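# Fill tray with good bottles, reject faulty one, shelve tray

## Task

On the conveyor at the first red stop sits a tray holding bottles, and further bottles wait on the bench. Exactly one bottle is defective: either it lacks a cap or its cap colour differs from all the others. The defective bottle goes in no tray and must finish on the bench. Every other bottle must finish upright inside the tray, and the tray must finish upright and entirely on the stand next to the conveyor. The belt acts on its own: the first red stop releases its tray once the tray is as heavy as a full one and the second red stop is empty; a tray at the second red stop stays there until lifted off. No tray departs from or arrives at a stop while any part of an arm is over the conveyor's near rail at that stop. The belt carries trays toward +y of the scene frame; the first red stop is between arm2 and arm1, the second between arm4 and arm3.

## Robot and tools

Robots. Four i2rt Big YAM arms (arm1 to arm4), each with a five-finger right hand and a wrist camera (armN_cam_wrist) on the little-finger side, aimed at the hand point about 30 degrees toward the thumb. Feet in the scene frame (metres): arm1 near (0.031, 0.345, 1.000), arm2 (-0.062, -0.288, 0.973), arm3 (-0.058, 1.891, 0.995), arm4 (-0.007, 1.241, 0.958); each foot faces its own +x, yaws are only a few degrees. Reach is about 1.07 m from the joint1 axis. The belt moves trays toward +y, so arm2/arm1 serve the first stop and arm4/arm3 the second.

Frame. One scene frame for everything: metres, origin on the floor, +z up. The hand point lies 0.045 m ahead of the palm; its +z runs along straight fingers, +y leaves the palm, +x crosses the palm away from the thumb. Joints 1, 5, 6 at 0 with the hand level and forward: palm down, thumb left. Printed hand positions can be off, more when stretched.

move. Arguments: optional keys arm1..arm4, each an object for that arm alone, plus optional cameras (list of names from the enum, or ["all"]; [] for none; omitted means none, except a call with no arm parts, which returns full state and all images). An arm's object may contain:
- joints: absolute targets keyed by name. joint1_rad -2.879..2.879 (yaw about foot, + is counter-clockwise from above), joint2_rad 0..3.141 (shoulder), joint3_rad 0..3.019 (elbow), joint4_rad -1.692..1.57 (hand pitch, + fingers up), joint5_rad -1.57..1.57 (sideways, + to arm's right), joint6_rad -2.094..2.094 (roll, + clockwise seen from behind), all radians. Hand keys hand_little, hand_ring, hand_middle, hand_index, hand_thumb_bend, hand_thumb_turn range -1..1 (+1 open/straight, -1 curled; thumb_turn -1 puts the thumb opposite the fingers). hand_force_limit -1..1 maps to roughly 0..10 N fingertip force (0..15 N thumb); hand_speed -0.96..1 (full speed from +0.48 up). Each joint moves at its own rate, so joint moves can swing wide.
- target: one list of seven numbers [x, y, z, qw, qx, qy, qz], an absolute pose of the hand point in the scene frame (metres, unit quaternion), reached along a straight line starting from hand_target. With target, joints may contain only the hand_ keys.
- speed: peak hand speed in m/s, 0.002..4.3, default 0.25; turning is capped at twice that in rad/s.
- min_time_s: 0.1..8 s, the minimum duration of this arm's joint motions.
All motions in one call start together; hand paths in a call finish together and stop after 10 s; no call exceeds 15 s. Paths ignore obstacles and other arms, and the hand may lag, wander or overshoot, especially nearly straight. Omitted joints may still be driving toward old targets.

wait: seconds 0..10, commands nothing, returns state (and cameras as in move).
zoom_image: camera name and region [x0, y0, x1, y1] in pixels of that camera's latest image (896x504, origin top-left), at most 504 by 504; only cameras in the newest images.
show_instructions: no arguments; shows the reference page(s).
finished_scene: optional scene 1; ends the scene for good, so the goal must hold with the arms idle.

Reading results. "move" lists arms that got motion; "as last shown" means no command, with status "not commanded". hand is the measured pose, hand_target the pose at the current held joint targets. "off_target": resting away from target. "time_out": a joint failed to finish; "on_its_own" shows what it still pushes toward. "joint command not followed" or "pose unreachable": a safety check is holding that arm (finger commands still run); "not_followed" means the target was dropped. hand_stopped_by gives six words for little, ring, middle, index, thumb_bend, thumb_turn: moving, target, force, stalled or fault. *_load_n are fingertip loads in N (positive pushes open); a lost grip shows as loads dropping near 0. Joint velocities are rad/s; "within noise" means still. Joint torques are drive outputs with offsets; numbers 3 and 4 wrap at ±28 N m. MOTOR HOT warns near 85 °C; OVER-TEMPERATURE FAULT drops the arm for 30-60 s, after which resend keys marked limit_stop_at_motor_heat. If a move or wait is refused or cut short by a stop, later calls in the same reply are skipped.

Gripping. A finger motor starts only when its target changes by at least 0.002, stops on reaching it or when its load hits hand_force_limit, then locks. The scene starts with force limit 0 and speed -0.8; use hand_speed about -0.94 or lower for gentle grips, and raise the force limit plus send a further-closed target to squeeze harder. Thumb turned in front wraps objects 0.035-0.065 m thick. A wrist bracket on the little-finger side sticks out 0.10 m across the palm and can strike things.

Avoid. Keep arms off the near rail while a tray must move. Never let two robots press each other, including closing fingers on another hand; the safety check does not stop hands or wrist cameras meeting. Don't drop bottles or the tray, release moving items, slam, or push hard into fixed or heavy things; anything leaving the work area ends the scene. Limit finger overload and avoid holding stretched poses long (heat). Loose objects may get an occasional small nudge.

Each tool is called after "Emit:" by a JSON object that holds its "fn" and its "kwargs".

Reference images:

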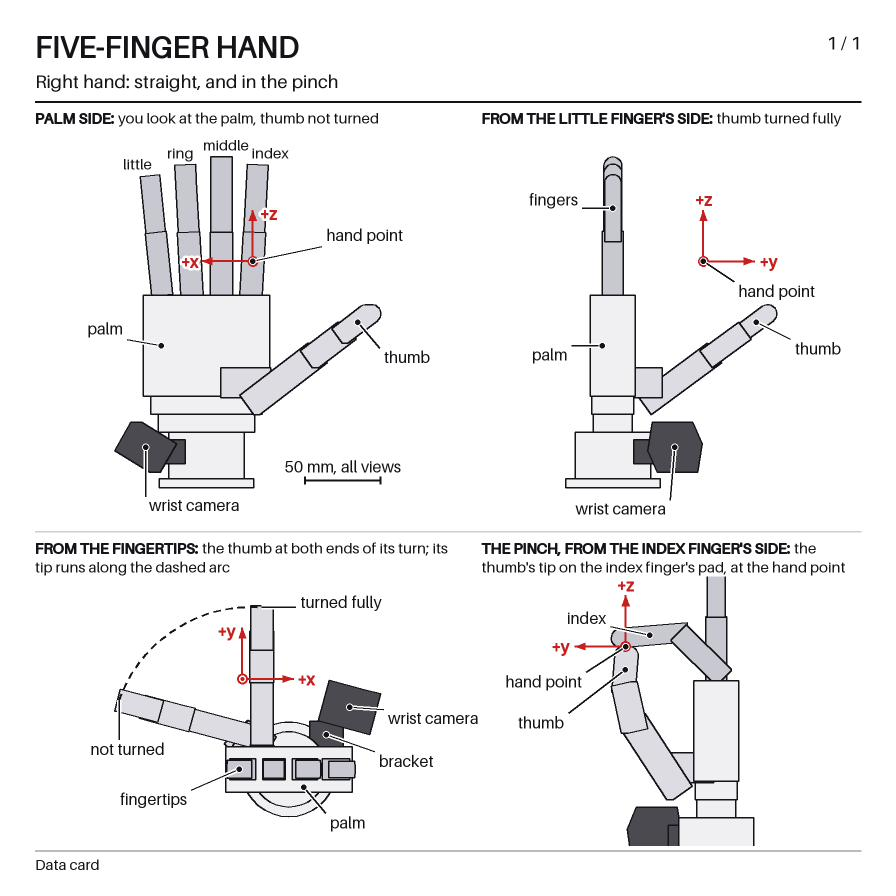

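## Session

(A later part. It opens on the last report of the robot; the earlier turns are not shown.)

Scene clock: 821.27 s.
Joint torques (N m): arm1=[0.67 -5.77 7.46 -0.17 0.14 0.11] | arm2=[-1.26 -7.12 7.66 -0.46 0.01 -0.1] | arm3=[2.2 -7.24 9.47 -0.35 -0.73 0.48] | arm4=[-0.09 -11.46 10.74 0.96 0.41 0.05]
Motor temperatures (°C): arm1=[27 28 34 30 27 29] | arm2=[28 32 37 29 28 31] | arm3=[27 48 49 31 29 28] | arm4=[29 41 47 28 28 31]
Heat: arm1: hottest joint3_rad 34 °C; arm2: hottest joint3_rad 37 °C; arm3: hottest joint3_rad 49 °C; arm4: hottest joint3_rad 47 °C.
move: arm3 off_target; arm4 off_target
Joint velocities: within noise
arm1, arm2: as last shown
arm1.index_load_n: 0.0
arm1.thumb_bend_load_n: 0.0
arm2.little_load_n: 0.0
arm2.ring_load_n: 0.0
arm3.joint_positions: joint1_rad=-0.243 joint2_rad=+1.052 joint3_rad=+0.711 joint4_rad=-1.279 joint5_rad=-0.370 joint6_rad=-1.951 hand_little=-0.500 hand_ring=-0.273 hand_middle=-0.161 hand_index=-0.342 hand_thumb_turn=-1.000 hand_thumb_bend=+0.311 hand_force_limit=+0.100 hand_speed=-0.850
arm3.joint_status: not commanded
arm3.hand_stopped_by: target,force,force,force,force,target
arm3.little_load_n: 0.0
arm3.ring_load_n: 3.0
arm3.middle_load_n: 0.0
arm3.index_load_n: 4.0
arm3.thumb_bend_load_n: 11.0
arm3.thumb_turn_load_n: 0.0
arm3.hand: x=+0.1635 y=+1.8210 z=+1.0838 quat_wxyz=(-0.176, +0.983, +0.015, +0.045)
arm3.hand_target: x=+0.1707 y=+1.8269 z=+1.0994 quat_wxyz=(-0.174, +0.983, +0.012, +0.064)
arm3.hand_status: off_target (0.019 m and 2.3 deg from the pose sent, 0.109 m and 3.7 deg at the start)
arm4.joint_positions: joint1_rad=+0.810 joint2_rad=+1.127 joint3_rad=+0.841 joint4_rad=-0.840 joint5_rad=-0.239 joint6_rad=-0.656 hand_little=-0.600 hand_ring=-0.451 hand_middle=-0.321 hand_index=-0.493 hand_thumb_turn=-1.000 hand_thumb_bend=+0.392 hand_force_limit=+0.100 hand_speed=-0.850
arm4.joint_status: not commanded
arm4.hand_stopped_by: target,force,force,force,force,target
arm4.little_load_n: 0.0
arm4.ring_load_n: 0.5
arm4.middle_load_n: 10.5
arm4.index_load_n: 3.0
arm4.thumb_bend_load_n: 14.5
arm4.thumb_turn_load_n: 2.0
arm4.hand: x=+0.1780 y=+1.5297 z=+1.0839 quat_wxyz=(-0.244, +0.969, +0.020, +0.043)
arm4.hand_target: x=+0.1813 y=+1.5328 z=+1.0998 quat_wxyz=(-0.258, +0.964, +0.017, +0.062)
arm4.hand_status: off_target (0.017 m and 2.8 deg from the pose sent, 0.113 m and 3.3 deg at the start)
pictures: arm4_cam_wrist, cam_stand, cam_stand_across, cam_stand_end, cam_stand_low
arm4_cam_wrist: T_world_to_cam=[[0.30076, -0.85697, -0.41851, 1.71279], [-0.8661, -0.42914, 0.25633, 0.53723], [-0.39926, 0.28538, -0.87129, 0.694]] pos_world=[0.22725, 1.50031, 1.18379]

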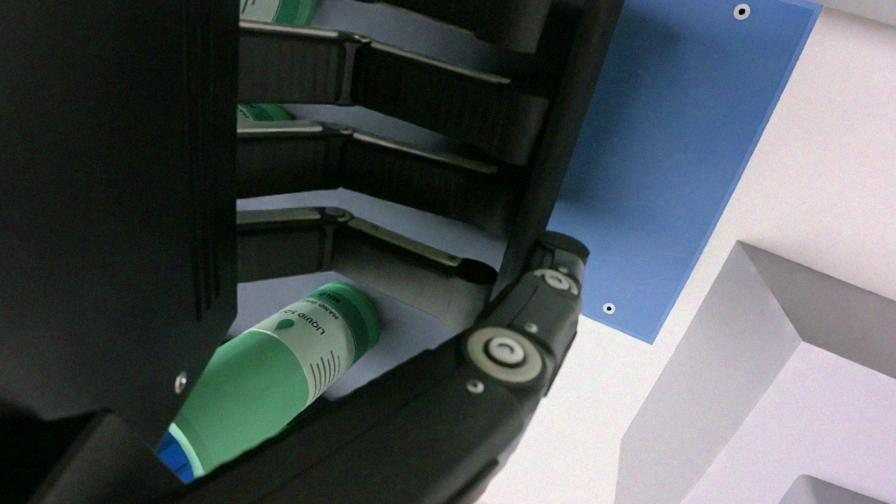

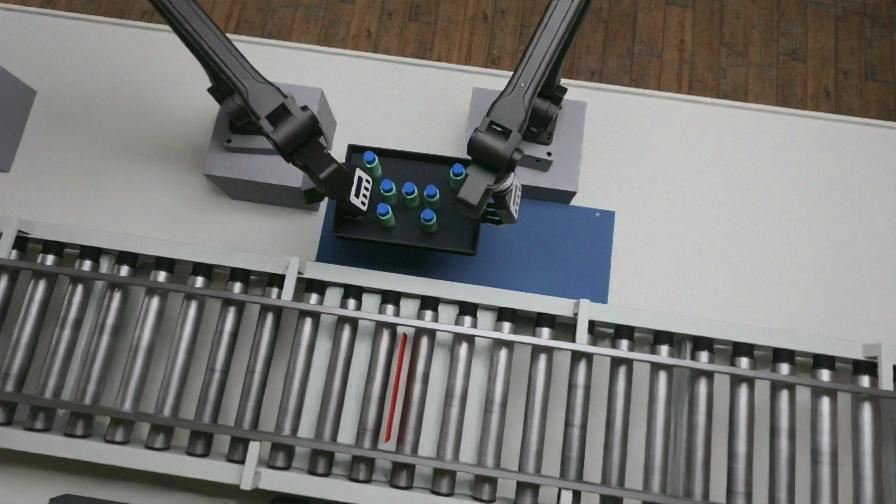

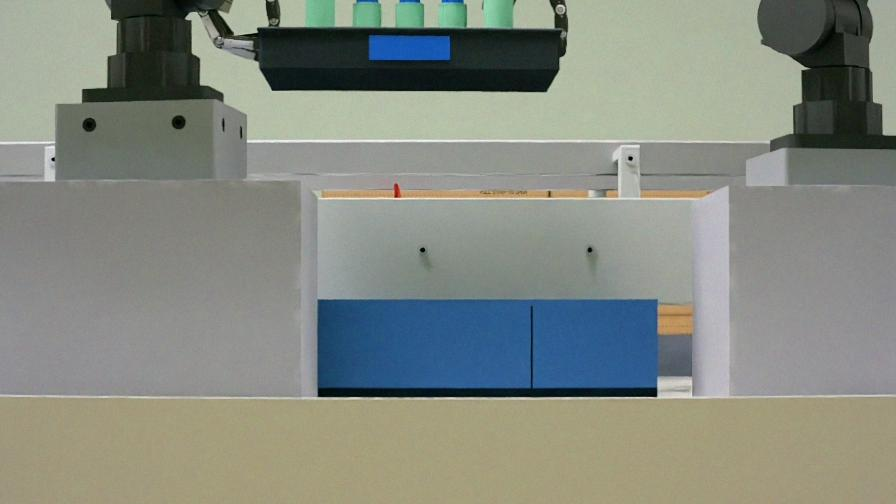

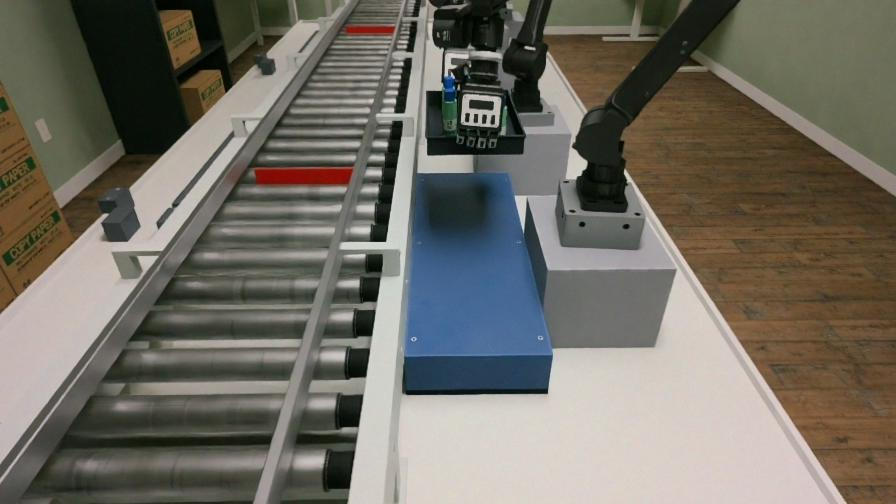

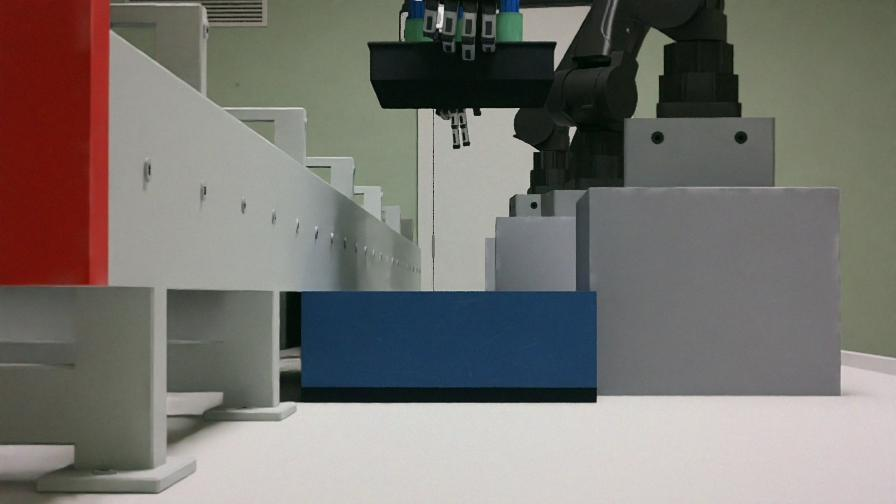

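Emit:
{"fn": "move", "kwargs": {"arm3": {"target": [0.172, 1.827, 1.025, -0.1733, 0.9828, 0.0112, 0.0638], "speed": 0.06}, "arm4": {"target": [0.1825, 1.533, 1.027, -0.2583, 0.9639, 0.0168, 0.0627], "speed": 0.06}, "cameras": ["cam_stand_across", "cam_stand_low", "cam_stand", "cam_stand_end"]}}

Emit:
{"fn": "zoom_image", "kwargs": {"camera": "cam_stand_across", "region": [200, 20, 700, 220]}}

Emit:
{"fn": "zoom_image", "kwargs": {"camera": "cam_stand_low", "region": [300, 0, 700, 300]}}

Scene clock: 837.27 s.
Joint torques (N m): arm1=[0.91 -5.89 7.58 0.01 0.13 0.12] | arm2=[-1.26 -7.12 7.62 -0.49 0.02 -0.11] | arm3=[2.14 -5.6 8.28 0.05 -0.87 0.43] | arm4=[-0.32 -9.05 9.96 1.05 0.36 0.02]
Motor temperatures (°C): arm1=[27 28 34 30 27 29] | arm2=[28 32 37 29 28 31] | arm3=[27 44 49 31 29 28] | arm4=[29 40 47 28 28 31]
Heat: arm1: hottest joint3_rad 34 °C; arm2: hottest joint3_rad 37 °C; arm3: hottest joint3_rad 49 °C; arm4: hottest joint3_rad 47 °C.
move: arm3 off_target; arm4 done
Joint velocities: within noise
arm1, arm2: as last shown
arm3.joint_positions: joint1_rad=-0.239 joint2_rad=+1.132 joint3_rad=+0.573 joint4_rad=-1.037 joint5_rad=-0.366 joint6_rad=-1.944 hand_little=-0.500 hand_ring=-0.273 hand_middle=-0.161 hand_index=-0.342 hand_thumb_turn=-1.000 hand_thumb_bend=+0.311 hand_force_limit=+0.100 hand_speed=-0.850
arm3.joint_status: not commanded
arm3.hand_stopped_by: target,force,force,force,force,target
arm3.little_load_n: 0.0
arm3.ring_load_n: 2.5
arm3.middle_load_n: 0.5
arm3.index_load_n: 4.0
arm3.thumb_bend_load_n: 10.5
arm3.thumb_turn_load_n: 0.0
arm3.hand: x=+0.1633 y=+1.8205 z=+1.0176 quat_wxyz=(-0.170, +0.984, +0.016, +0.054)
arm3.hand_target: x=+0.1718 y=+1.8269 z=+1.0249 quat_wxyz=(-0.174, +0.983, +0.012, +0.064)
arm3.hand_status: off_target (0.013 m and 1.3 deg from the pose sent, 0.060 m and 2.3 deg at the start)
arm4.joint_positions: joint1_rad=+0.811 joint2_rad=+1.181 joint3_rad=+0.699 joint4_rad=-0.615 joint5_rad=-0.238 joint6_rad=-0.653 hand_little=-0.600 hand_ring=-0.451 hand_middle=-0.321 hand_index=-0.493 hand_thumb_turn=-1.000 hand_thumb_bend=+0.392 hand_force_limit=+0.100 hand_speed=-0.850
arm4.joint_status: not commanded
arm4.hand_stopped_by: target,force,force,force,force,target
arm4.little_load_n: 0.0
arm4.ring_load_n: 1.0
arm4.middle_load_n: 8.0
arm4.index_load_n: 4.5
arm4.thumb_bend_load_n: 13.5
arm4.thumb_turn_load_n: 2.0
arm4.hand: x=+0.1776 y=+1.5298 z=+1.0213 quat_wxyz=(-0.255, +0.965, +0.021, +0.052)
arm4.hand_target: x=+0.1824 y=+1.5329 z=+1.0270 quat_wxyz=(-0.258, +0.964, +0.017, +0.063)
arm4.hand_status: done (0.008 m and 1.4 deg from the pose sent, 0.057 m and 2.8 deg at the start)
pictures: cam_stand, cam_stand_across, cam_stand_end, cam_stand_low

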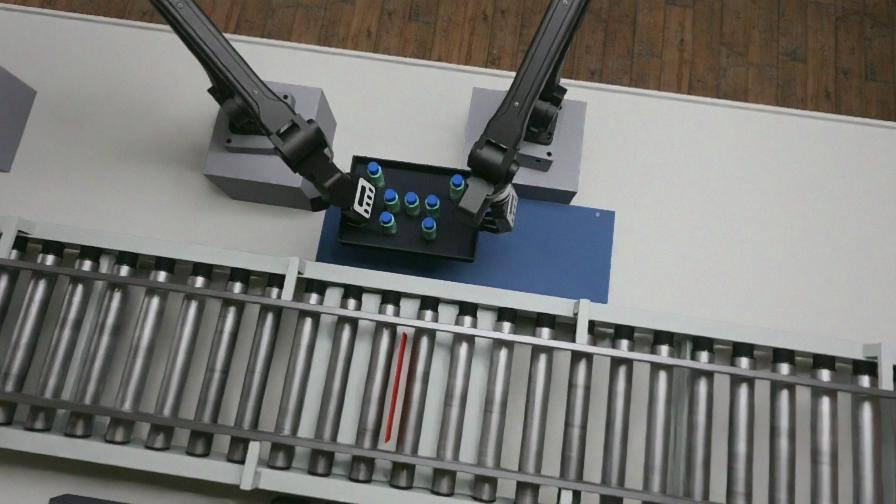

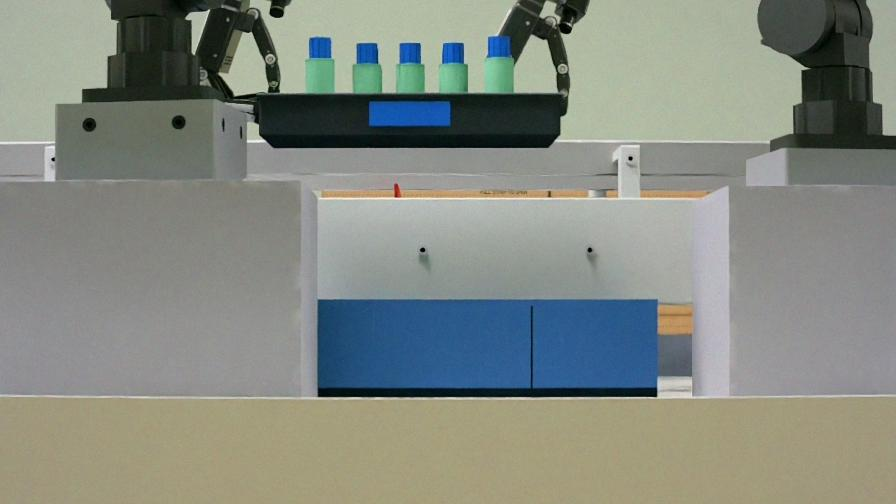

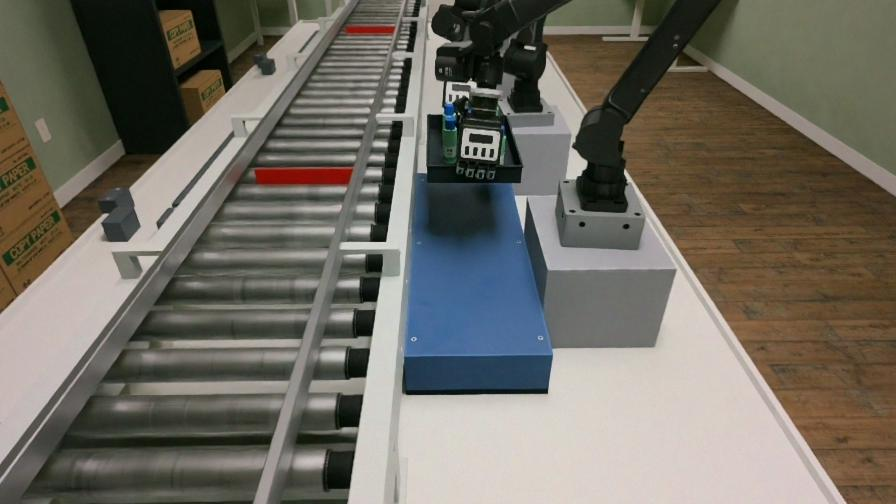

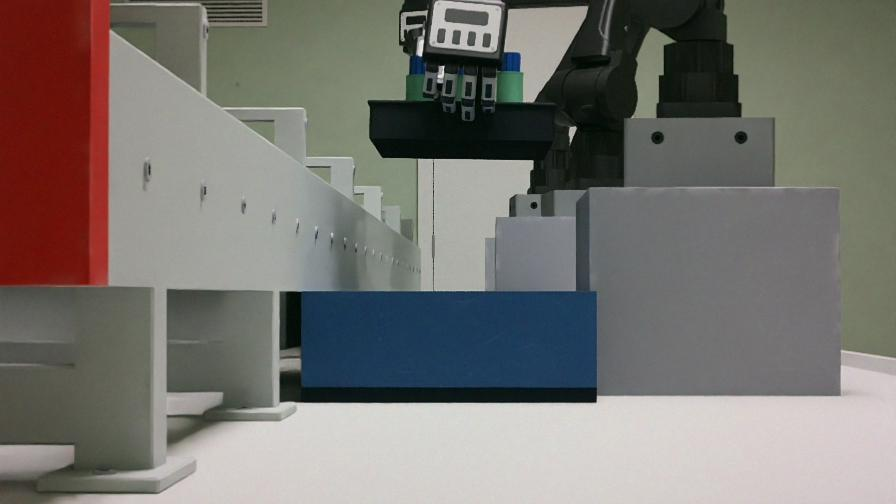

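Scaled by 1.008.

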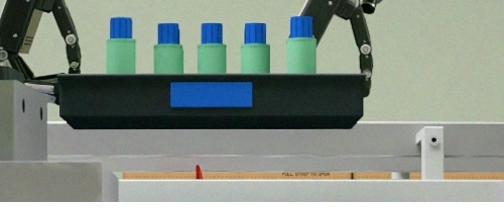

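Scaled by 1.260.

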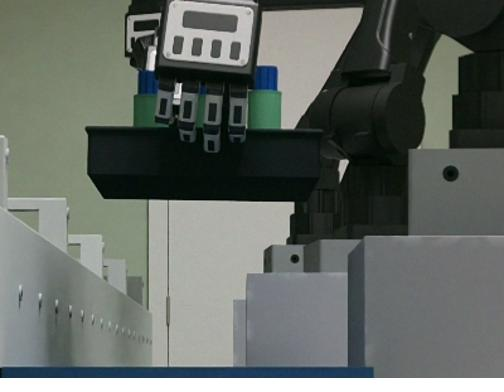

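Emit:
{"fn": "move", "kwargs": {"arm3": {"target": [0.174, 1.828, 0.95, -0.1733, 0.9828, 0.0112, 0.0638], "speed": 0.06}, "arm4": {"target": [0.1845, 1.534, 0.951, -0.2583, 0.9639, 0.0168, 0.0627], "speed": 0.06}, "cameras": ["cam_stand_across", "cam_stand_low", "cam_stand", "cam_stand_end"]}}

Emit:
{"fn": "zoom_image", "kwargs": {"camera": "cam_stand_across", "region": [200, 60, 700, 310]}}

Emit:
{"fn": "zoom_image", "kwargs": {"camera": "cam_stand_low", "region": [300, 50, 700, 350]}}

Scene clock: 841.40 s.
Joint torques (N m): arm1=[0.56 -5.25 7.71 -0.27 0.15 0.13] | arm2=[-1.32 -7.06 7.65 -0.47 0.02 -0.1] | arm3=[2.08 -6.65 6.49 0.13 -0.84 0.41] | arm4=[-0.56 -9.88 8.31 1.13 0.24 -0.02]
Motor temperatures (°C): arm1=[27 28 34 30 27 29] | arm2=[28 32 37 29 28 31] | arm3=[27 44 48 31 29 28] | arm4=[29 39 46 28 28 31]
Heat: arm1: hottest joint3_rad 34 °C; arm2: hottest joint3_rad 37 °C; arm3: hottest joint3_rad 48 °C; arm4: hottest joint3_rad 46 °C.
move: arm3 off_target; arm4 done
Joint velocities: within noise
arm1, arm2: as last shown
arm3.joint_positions: joint1_rad=-0.229 joint2_rad=+1.321 joint3_rad=+0.471 joint4_rad=-0.740 joint5_rad=-0.366 joint6_rad=-1.930 hand_little=-0.500 hand_ring=-0.273 hand_middle=-0.161 hand_index=-0.342 hand_thumb_turn=-1.000 hand_thumb_bend=+0.311 hand_force_limit=+0.100 hand_speed=-0.850
arm3.joint_status: not commanded
arm3.hand_stopped_by: target,force,force,force,force,target
arm3.little_load_n: 0.0
arm3.ring_load_n: 2.5
arm3.middle_load_n: 0.0
arm3.index_load_n: 4.0
arm3.thumb_bend_load_n: 11.0
arm3.thumb_turn_load_n: 0.0
arm3.hand: x=+0.1652 y=+1.8219 z=+0.9452 quat_wxyz=(-0.170, +0.984, +0.014, +0.055)
arm3.hand_target: x=+0.1737 y=+1.8279 z=+0.9499 quat_wxyz=(-0.174, +0.983, +0.011, +0.064)
arm3.hand_status: off_target (0.012 m and 1.1 deg from the pose sent, 0.069 m and 1.3 deg at the start)
arm4.joint_positions: joint1_rad=+0.811 joint2_rad=+1.336 joint3_rad=+0.592 joint4_rad=-0.349 joint5_rad=-0.236 joint6_rad=-0.652 hand_little=-0.600 hand_ring=-0.451 hand_middle=-0.321 hand_index=-0.493 hand_thumb_turn=-1.000 hand_thumb_bend=+0.392 hand_force_limit=+0.100 hand_speed=-0.850
arm4.joint_status: not commanded
arm4.hand_stopped_by: target,force,force,force,force,target
arm4.little_load_n: 0.0
arm4.ring_load_n: 0.5
arm4.middle_load_n: 8.0
arm4.index_load_n: 4.5
arm4.thumb_bend_load_n: 13.5
arm4.thumb_turn_load_n: 2.0
arm4.hand: x=+0.1797 y=+1.5319 z=+0.9481 quat_wxyz=(-0.256, +0.965, +0.020, +0.054)
arm4.hand_target: x=+0.1845 y=+1.5340 z=+0.9511 quat_wxyz=(-0.258, +0.964, +0.017, +0.063)
arm4.hand_status: done (0.006 m and 1.1 deg from the pose sent, 0.071 m and 1.4 deg at the start)
pictures: cam_stand, cam_stand_across, cam_stand_end, cam_stand_low

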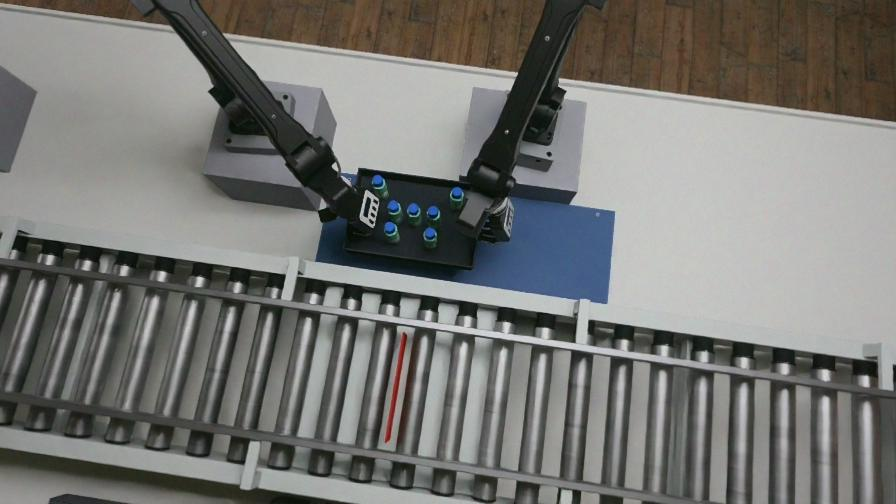

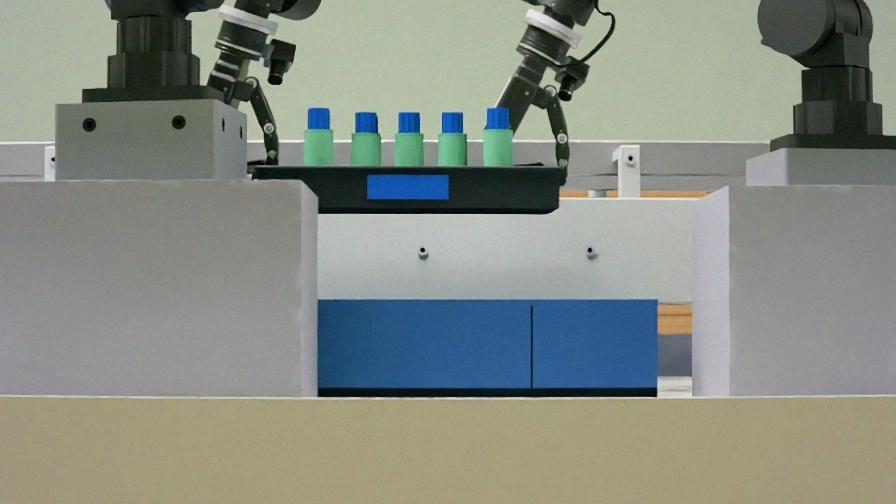

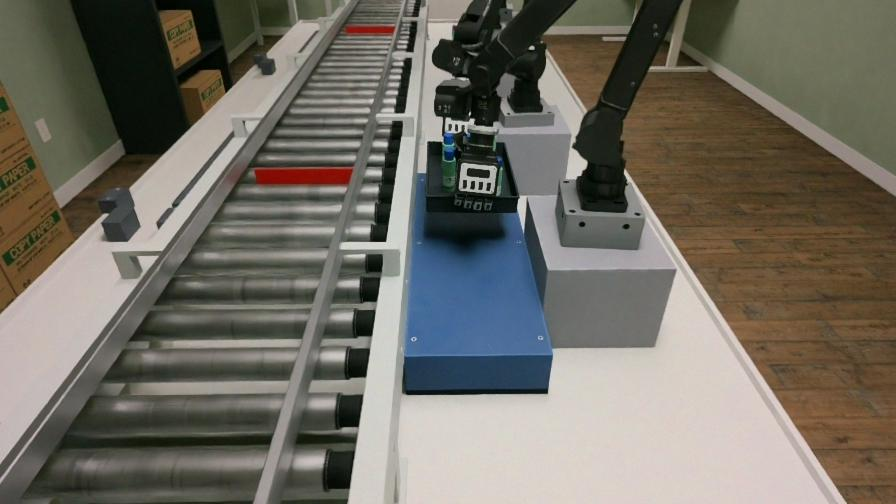

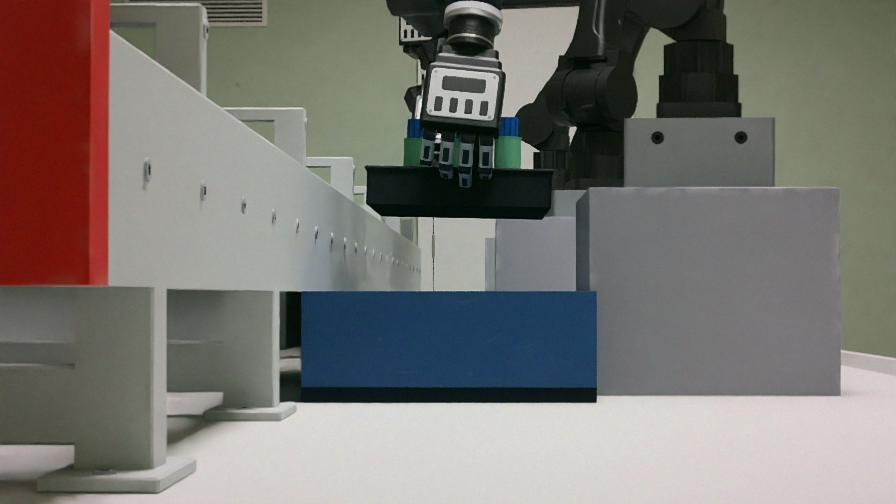

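Scaled by 1.008.

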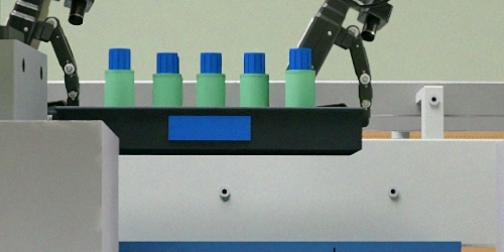

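Scaled by 1.260.

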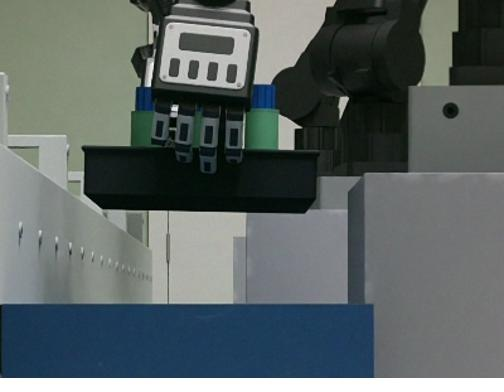

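Emit:
{"fn": "move", "kwargs": {"arm3": {"target": [0.175, 1.829, 0.885, -0.1733, 0.9828, 0.0112, 0.0638], "speed": 0.05}, "arm4": {"target": [0.1855, 1.535, 0.886, -0.2583, 0.9639, 0.0168, 0.0627], "speed": 0.05}, "cameras": ["cam_stand_across", "cam_stand_low", "cam_stand"]}}

Emit:
{"fn": "zoom_image", "kwargs": {"camera": "cam_stand_across", "region": [240, 140, 640, 340]}}

Emit:
{"fn": "zoom_image", "kwargs": {"camera": "cam_stand_low", "region": [300, 130, 620, 330]}}

Scene clock: 846.97 s.
Joint torques (N m): arm1=[1.08 -5.54 7.57 -0.18 0.11 0.04] | arm2=[-1.32 -7.06 7.66 -0.47 0.02 -0.11] | arm3=[1.9 -8.12 4.22 0.23 -0.77 0.32] | arm4=[-0.5 -11.05 6.38 1.22 0.13 -0.03]
Motor temperatures (°C): arm1=[27 28 34 30 27 29] | arm2=[28 32 37 29 28 31] | arm3=[27 43 48 31 29 28] | arm4=[29 39 45 28 28 31]
Heat: arm1: hottest joint3_rad 34 °C; arm2: hottest joint3_rad 37 °C; arm3: hottest joint3_rad 48 °C; arm4: hottest joint3_rad 45 °C.
move: arm3 done; arm4 done
Joint velocities: within noise
arm1, arm2: as last shown
arm2.little_load_n: 0.5
arm3.joint_positions: joint1_rad=-0.221 joint2_rad=+1.557 joint3_rad=+0.426 joint4_rad=-0.452 joint5_rad=-0.368 joint6_rad=-1.918 hand_little=-0.500 hand_ring=-0.273 hand_middle=-0.161 hand_index=-0.342 hand_thumb_turn=-1.000 hand_thumb_bend=+0.311 hand_force_limit=+0.100 hand_speed=-0.850
arm3.joint_status: not commanded
arm3.hand_stopped_by: target,force,force,force,force,target
arm3.little_load_n: 0.0
arm3.ring_load_n: 2.5
arm3.middle_load_n: 0.5
arm3.index_load_n: 5.0
arm3.thumb_bend_load_n: 11.0
arm3.thumb_turn_load_n: 0.0
arm3.hand: x=+0.1680 y=+1.8230 z=+0.8823 quat_wxyz=(-0.170, +0.984, +0.014, +0.056)
arm3.hand_target: x=+0.1748 y=+1.8289 z=+0.8850 quat_wxyz=(-0.174, +0.983, +0.011, +0.064)
arm3.hand_status: done (0.010 m and 1.0 deg from the pose sent, 0.061 m and 1.1 deg at the start)
arm4.joint_positions: joint1_rad=+0.811 joint2_rad=+1.526 joint3_rad=+0.537 joint4_rad=-0.100 joint5_rad=-0.233 joint6_rad=-0.651 hand_little=-0.600 hand_ring=-0.451 hand_middle=-0.321 hand_index=-0.493 hand_thumb_turn=-1.000 hand_thumb_bend=+0.392 hand_force_limit=+0.100 hand_speed=-0.850
arm4.joint_status: not commanded
arm4.hand_stopped_by: target,force,force,force,force,target
arm4.little_load_n: 0.0
arm4.ring_load_n: 0.0
arm4.middle_load_n: 7.5
arm4.index_load_n: 4.5
arm4.thumb_bend_load_n: 13.5
arm4.thumb_turn_load_n: 2.0
arm4.hand: x=+0.1818 y=+1.5337 z=+0.8848 quat_wxyz=(-0.256, +0.965, +0.020, +0.056)
arm4.hand_target: x=+0.1855 y=+1.5351 z=+0.8861 quat_wxyz=(-0.258, +0.964, +0.017, +0.063)
arm4.hand_status: done (0.004 m and 0.9 deg from the pose sent, 0.062 m and 1.1 deg at the start)
pictures: cam_stand, cam_stand_across, cam_stand_low

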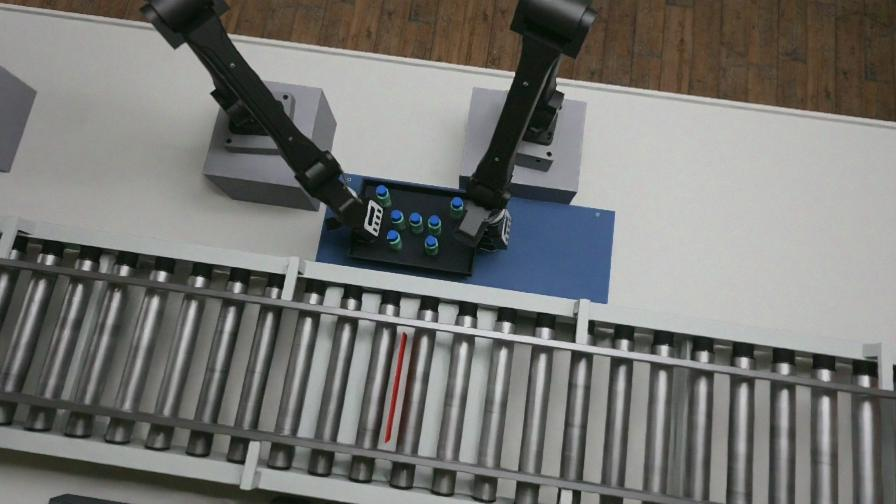

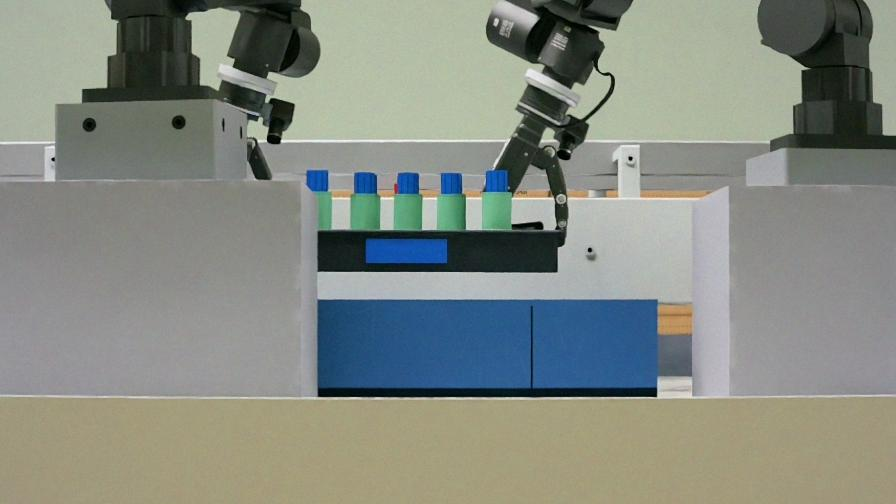

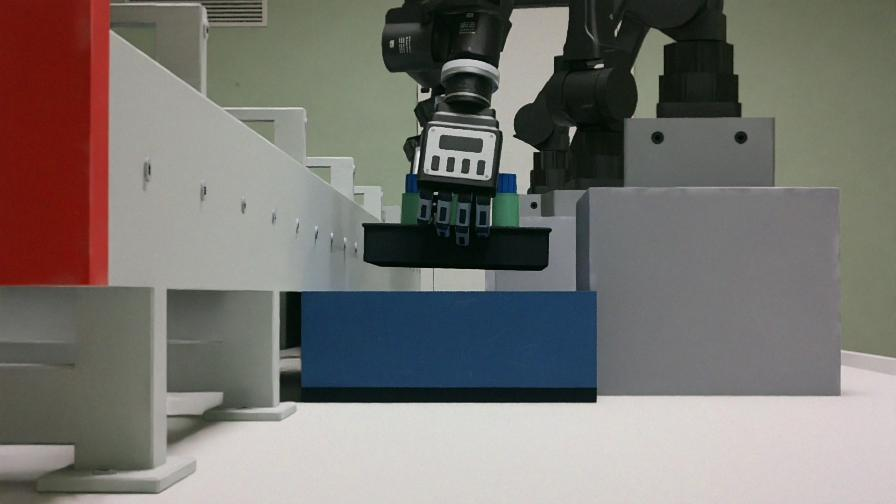

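Scaled by 1.260.

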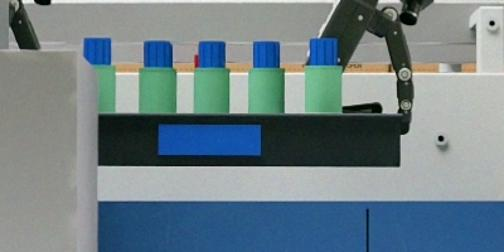

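Scaled by 1.575.

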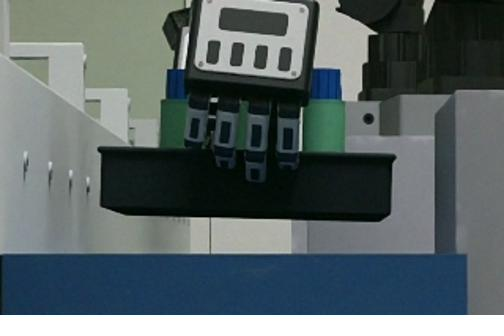

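Emit:
{"fn": "move", "kwargs": {"arm3": {"target": [0.175, 1.829, 0.866, -0.1735, 0.9838, 0.0079, 0.0447], "speed": 0.04}, "arm4": {"target": [0.1855, 1.535, 0.867, -0.2586, 0.9649, 0.0118, 0.0439], "speed": 0.04}, "cameras": ["cam_stand_across", "cam_stand_low"]}}

Emit:
{"fn": "zoom_image", "kwargs": {"camera": "cam_stand_across", "region": [300, 220, 580, 320]}}

Emit:
{"fn": "zoom_image", "kwargs": {"camera": "cam_stand_low", "region": [300, 200, 620, 320]}}

Scene clock: 854.40 s.
Joint torques (N m): arm1=[0.85 -5.89 7.77 -0.13 0.11 0.13] | arm2=[-1.32 -7.06 7.66 -0.49 0.02 -0.11] | arm3=[2.02 -8.47 5.08 0.03 -0.82 0.47] | arm4=[-2.14 -11.34 6.42 0.98 -0.03 -0.09]
Motor temperatures (°C): arm1=[27 28 34 30 27 29] | arm2=[28 32 37 29 28 31] | arm3=[27 42 46 31 29 28] | arm4=[29 38 44 28 28 31]
Heat: arm1: hottest joint3_rad 34 °C; arm2: hottest joint3_rad 37 °C; arm3: hottest joint3_rad 46 °C; arm4: hottest joint3_rad 44 °C.
move: arm3 off_target; arm4 off_target
Joint velocities: within noise
arm1, arm2: as last shown
arm1.little_load_n: -0.5
arm2.little_load_n: 0.0
arm3.joint_positions: joint1_rad=-0.214 joint2_rad=+1.652 joint3_rad=+0.426 joint4_rad=-0.405 joint5_rad=-0.356 joint6_rad=-1.915 hand_little=-0.500 hand_ring=-0.273 hand_middle=-0.161 hand_index=-0.342 hand_thumb_turn=-1.000 hand_thumb_bend=+0.311 hand_force_limit=+0.100 hand_speed=-0.850
arm3.joint_status: not commanded
arm3.hand_stopped_by: target,force,force,force,force,target
arm3.little_load_n: 0.0
arm3.ring_load_n: 2.0
arm3.middle_load_n: 0.0
arm3.index_load_n: 5.0
arm3.thumb_bend_load_n: 10.5
arm3.thumb_turn_load_n: 0.0
arm3.hand: x=+0.1572 y=+1.8254 z=+0.8617 quat_wxyz=(-0.172, +0.985, +0.011, +0.032)
arm3.hand_target: x=+0.1746 y=+1.8290 z=+0.8661 quat_wxyz=(-0.174, +0.984, +0.008, +0.045)
arm3.hand_status: off_target (0.019 m and 1.6 deg from the pose sent, 0.019 m and 1.5 deg at the start)
arm4.joint_positions: joint1_rad=+0.811 joint2_rad=+1.599 joint3_rad=+0.537 joint4_rad=-0.051 joint5_rad=-0.265 joint6_rad=-0.648 hand_little=-0.600 hand_ring=-0.451 hand_middle=-0.321 hand_index=-0.493 hand_thumb_turn=-1.000 hand_thumb_bend=+0.392 hand_force_limit=+0.100 hand_speed=-0.850
arm4.joint_status: not commanded
arm4.hand_stopped_by: target,force,force,force,force,target
arm4.little_load_n: 0.0
arm4.ring_load_n: 0.5
arm4.middle_load_n: 6.5
arm4.index_load_n: 5.0
arm4.thumb_bend_load_n: 13.5
arm4.thumb_turn_load_n: 2.0
arm4.hand: x=+0.1750 y=+1.5353 z=+0.8655 quat_wxyz=(-0.257, +0.966, +0.020, +0.036)
arm4.hand_target: x=+0.1855 y=+1.5351 z=+0.8672 quat_wxyz=(-0.259, +0.965, +0.012, +0.044)
arm4.hand_status: off_target (0.011 m and 1.4 deg from the pose sent, 0.018 m and 1.7 deg at the start)

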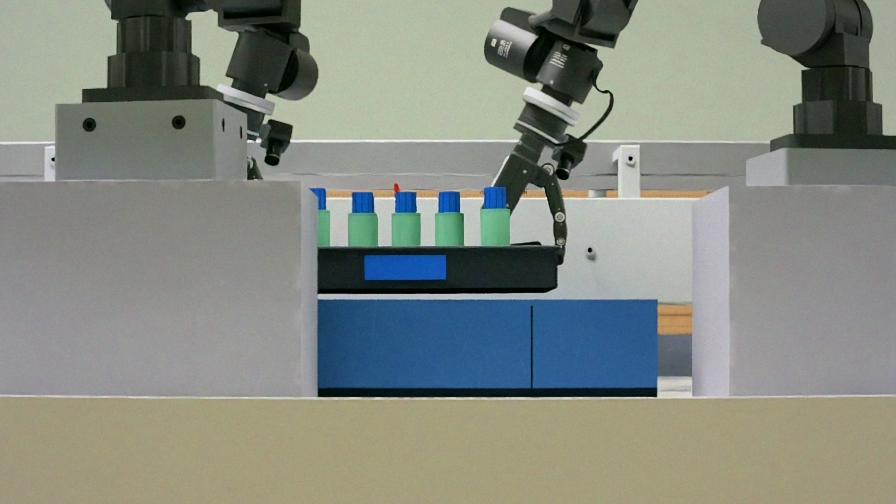

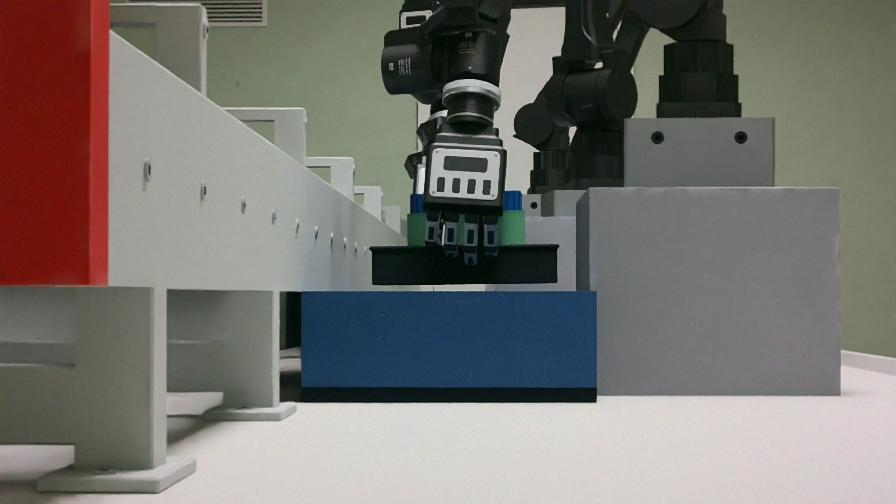

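Scaled by 1.800.

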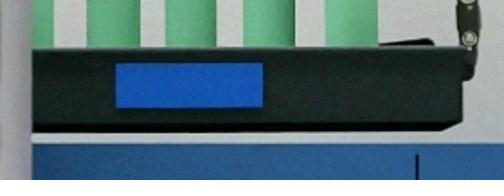

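Scaled by 1.575.

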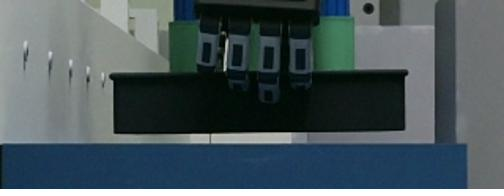

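Emit:
{"fn": "move", "kwargs": {"arm3": {"target": [0.183, 1.829, 0.857, -0.1735, 0.9838, 0.0079, 0.0447], "speed": 0.03}, "arm4": {"target": [0.192, 1.535, 0.858, -0.2586, 0.9649, 0.0118, 0.0439], "speed": 0.03}, "cameras": ["cam_stand_across", "cam_stand_low"]}}

Emit:
{"fn": "zoom_image", "kwargs": {"camera": "cam_stand_across", "region": [300, 220, 580, 320]}}

Emit:
{"fn": "zoom_image", "kwargs": {"camera": "cam_stand_low", "region": [300, 200, 620, 320]}}

Scene clock: 860.63 s.
Joint torques (N m): arm1=[0.15 -6.07 7.64 -0.02 0.15 0.05] | arm2=[-1.26 -7.06 7.65 -0.46 0.03 -0.12] | arm3=[2.2 -8.88 4.78 0.06 -0.84 0.39] | arm4=[-2.26 -11.4 6.8 0.84 -0.11 -0.22]
Motor temperatures (°C): arm1=[27 28 34 30 27 29] | arm2=[28 32 37 29 28 31] | arm3=[27 41 46 31 30 28] | arm4=[29 38 44 28 28 31]
Heat: arm1: hottest joint3_rad 34 °C; arm2: hottest joint3_rad 37 °C; arm3: hottest joint3_rad 46 °C; arm4: hottest joint3_rad 44 °C.
move: arm3 off_target; arm4 off_target
Joint velocities: within noise
arm1.joint_positions: joint1_rad=-0.404 joint2_rad=+1.010 joint3_rad=+1.179 joint4_rad=-1.685 joint5_rad=+0.012 joint6_rad=-1.385 hand_little=-1.000 hand_ring=-1.000 hand_middle=+1.000 hand_index=+1.000 hand_thumb_turn=-1.000 hand_thumb_bend=+0.500 hand_force_limit=-0.500 hand_speed=-0.300
arm1.joint_status: not commanded
arm1.hand_stopped_by: target,target,target,target,target,target
arm1.little_load_n: 0.0
arm1.ring_load_n: 0.0
arm1.middle_load_n: 0.0
arm1.index_load_n: 0.0
arm1.thumb_bend_load_n: 0.0
arm1.thumb_turn_load_n: 0.0
arm1.hand: x=+0.2253 y=+0.2155 z=+1.2833 quat_wxyz=(+0.005, +0.966, -0.258, +0.030)
arm1.hand_target: x=+0.2205 y=+0.2197 z=+1.2791 quat_wxyz=(+0.005, +0.965, -0.260, +0.020)
arm1.hand_status: not commanded
arm2.joint_positions: joint1_rad=-0.203 joint2_rad=+1.170 joint3_rad=+1.195 joint4_rad=-1.585 joint5_rad=-0.003 joint6_rad=-1.346 hand_little=-1.000 hand_ring=-1.000 hand_middle=+0.900 hand_index=+0.880 hand_thumb_turn=-1.000 hand_thumb_bend=+0.600 hand_force_limit=-0.500 hand_speed=-0.600
arm2.joint_status: not commanded
arm2.hand_stopped_by: target,target,target,target,target,target
arm2.little_load_n: 0.0
arm2.ring_load_n: 0.5
arm2.middle_load_n: 0.0
arm2.index_load_n: 0.0
arm2.thumb_bend_load_n: 0.0
arm2.thumb_turn_load_n: 0.0
arm2.hand: x=+0.1871 y=-0.4192 z=+1.2204 quat_wxyz=(+0.000, +0.966, -0.260, +0.007)
arm2.hand_target: x=+0.1801 y=-0.4199 z=+1.2199 quat_wxyz=(+0.000, +0.966, -0.259, +0.000)
arm2.hand_status: not commanded
arm3.joint_positions: joint1_rad=-0.207 joint2_rad=+1.698 joint3_rad=+0.446 joint4_rad=-0.373 joint5_rad=-0.355 joint6_rad=-1.899 hand_little=-0.500 hand_ring=-0.273 hand_middle=-0.161 hand_index=-0.342 hand_thumb_turn=-1.000 hand_thumb_bend=+0.311 hand_force_limit=+0.100 hand_speed=-0.850
arm3.joint_status: not commanded
arm3.hand_stopped_by: target,force,force,force,force,target
arm3.little_load_n: 0.0
arm3.ring_load_n: 1.0
arm3.middle_load_n: 0.0
arm3.index_load_n: 5.5
arm3.thumb_bend_load_n: 11.0
arm3.thumb_turn_load_n: 0.0
arm3.hand: x=+0.1650 y=+1.8244 z=+0.8534 quat_wxyz=(-0.171, +0.985, +0.007, +0.032)
arm3.hand_target: x=+0.1825 y=+1.8291 z=+0.8572 quat_wxyz=(-0.174, +0.984, +0.008, +0.045)
arm3.hand_status: off_target (0.019 m and 1.5 deg from the pose sent, 0.026 m and 1.5 deg at the start)
arm4.joint_positions: joint1_rad=+0.799 joint2_rad=+1.634 joint3_rad=+0.537 joint4_rad=-0.021 joint5_rad=-0.270 joint6_rad=-0.648 hand_little=-0.600 hand_ring=-0.451 hand_middle=-0.321 hand_index=-0.493 hand_thumb_turn=-1.000 hand_thumb_bend=+0.392 hand_force_limit=+0.100 hand_speed=-0.850
arm4.joint_status: not commanded
arm4.hand_stopped_by: target,force,force,force,force,target
arm4.little_load_n: 0.0
arm4.ring_load_n: 0.0
arm4.middle_load_n: 6.0
arm4.index_load_n: 6.5
arm4.thumb_bend_load_n: 14.0
arm4.thumb_turn_load_n: 2.5
arm4.hand: x=+0.1778 y=+1.5335 z=+0.8561 quat_wxyz=(-0.256, +0.966, +0.015, +0.034)
arm4.hand_target: x=+0.1919 y=+1.5349 z=+0.8582 quat_wxyz=(-0.259, +0.965, +0.012, +0.044)
arm4.hand_status: off_target (0.014 m and 1.2 deg from the pose sent, 0.019 m and 1.4 deg at the start)

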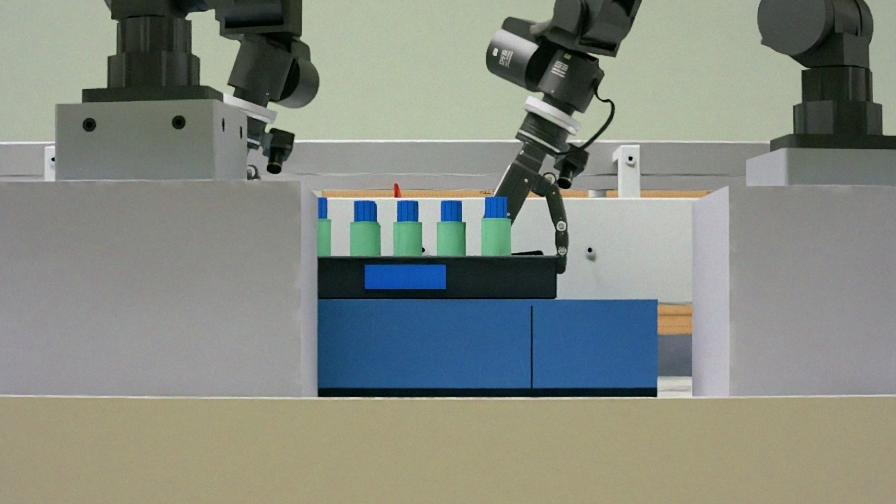

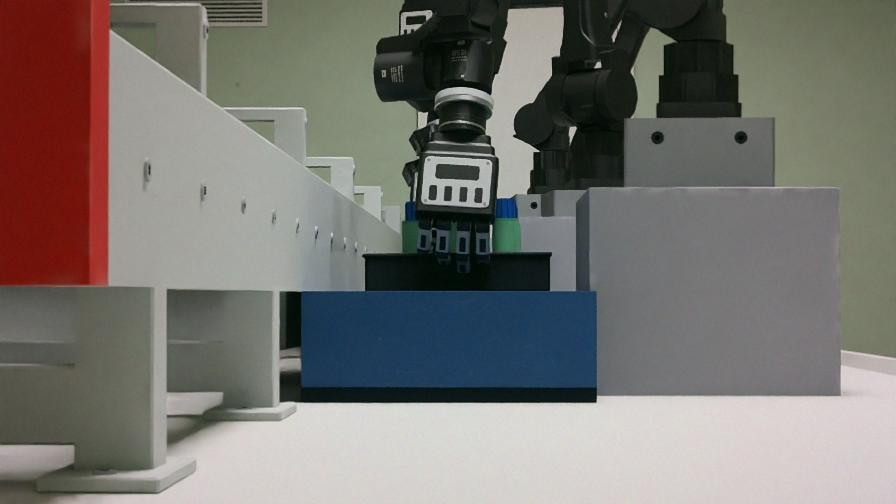

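Scaled by 1.800.

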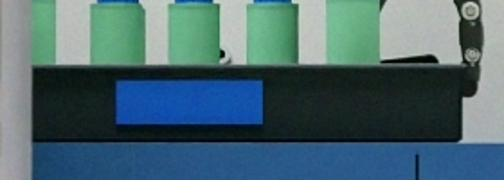

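Scaled by 1.575.

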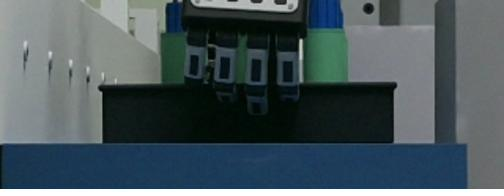

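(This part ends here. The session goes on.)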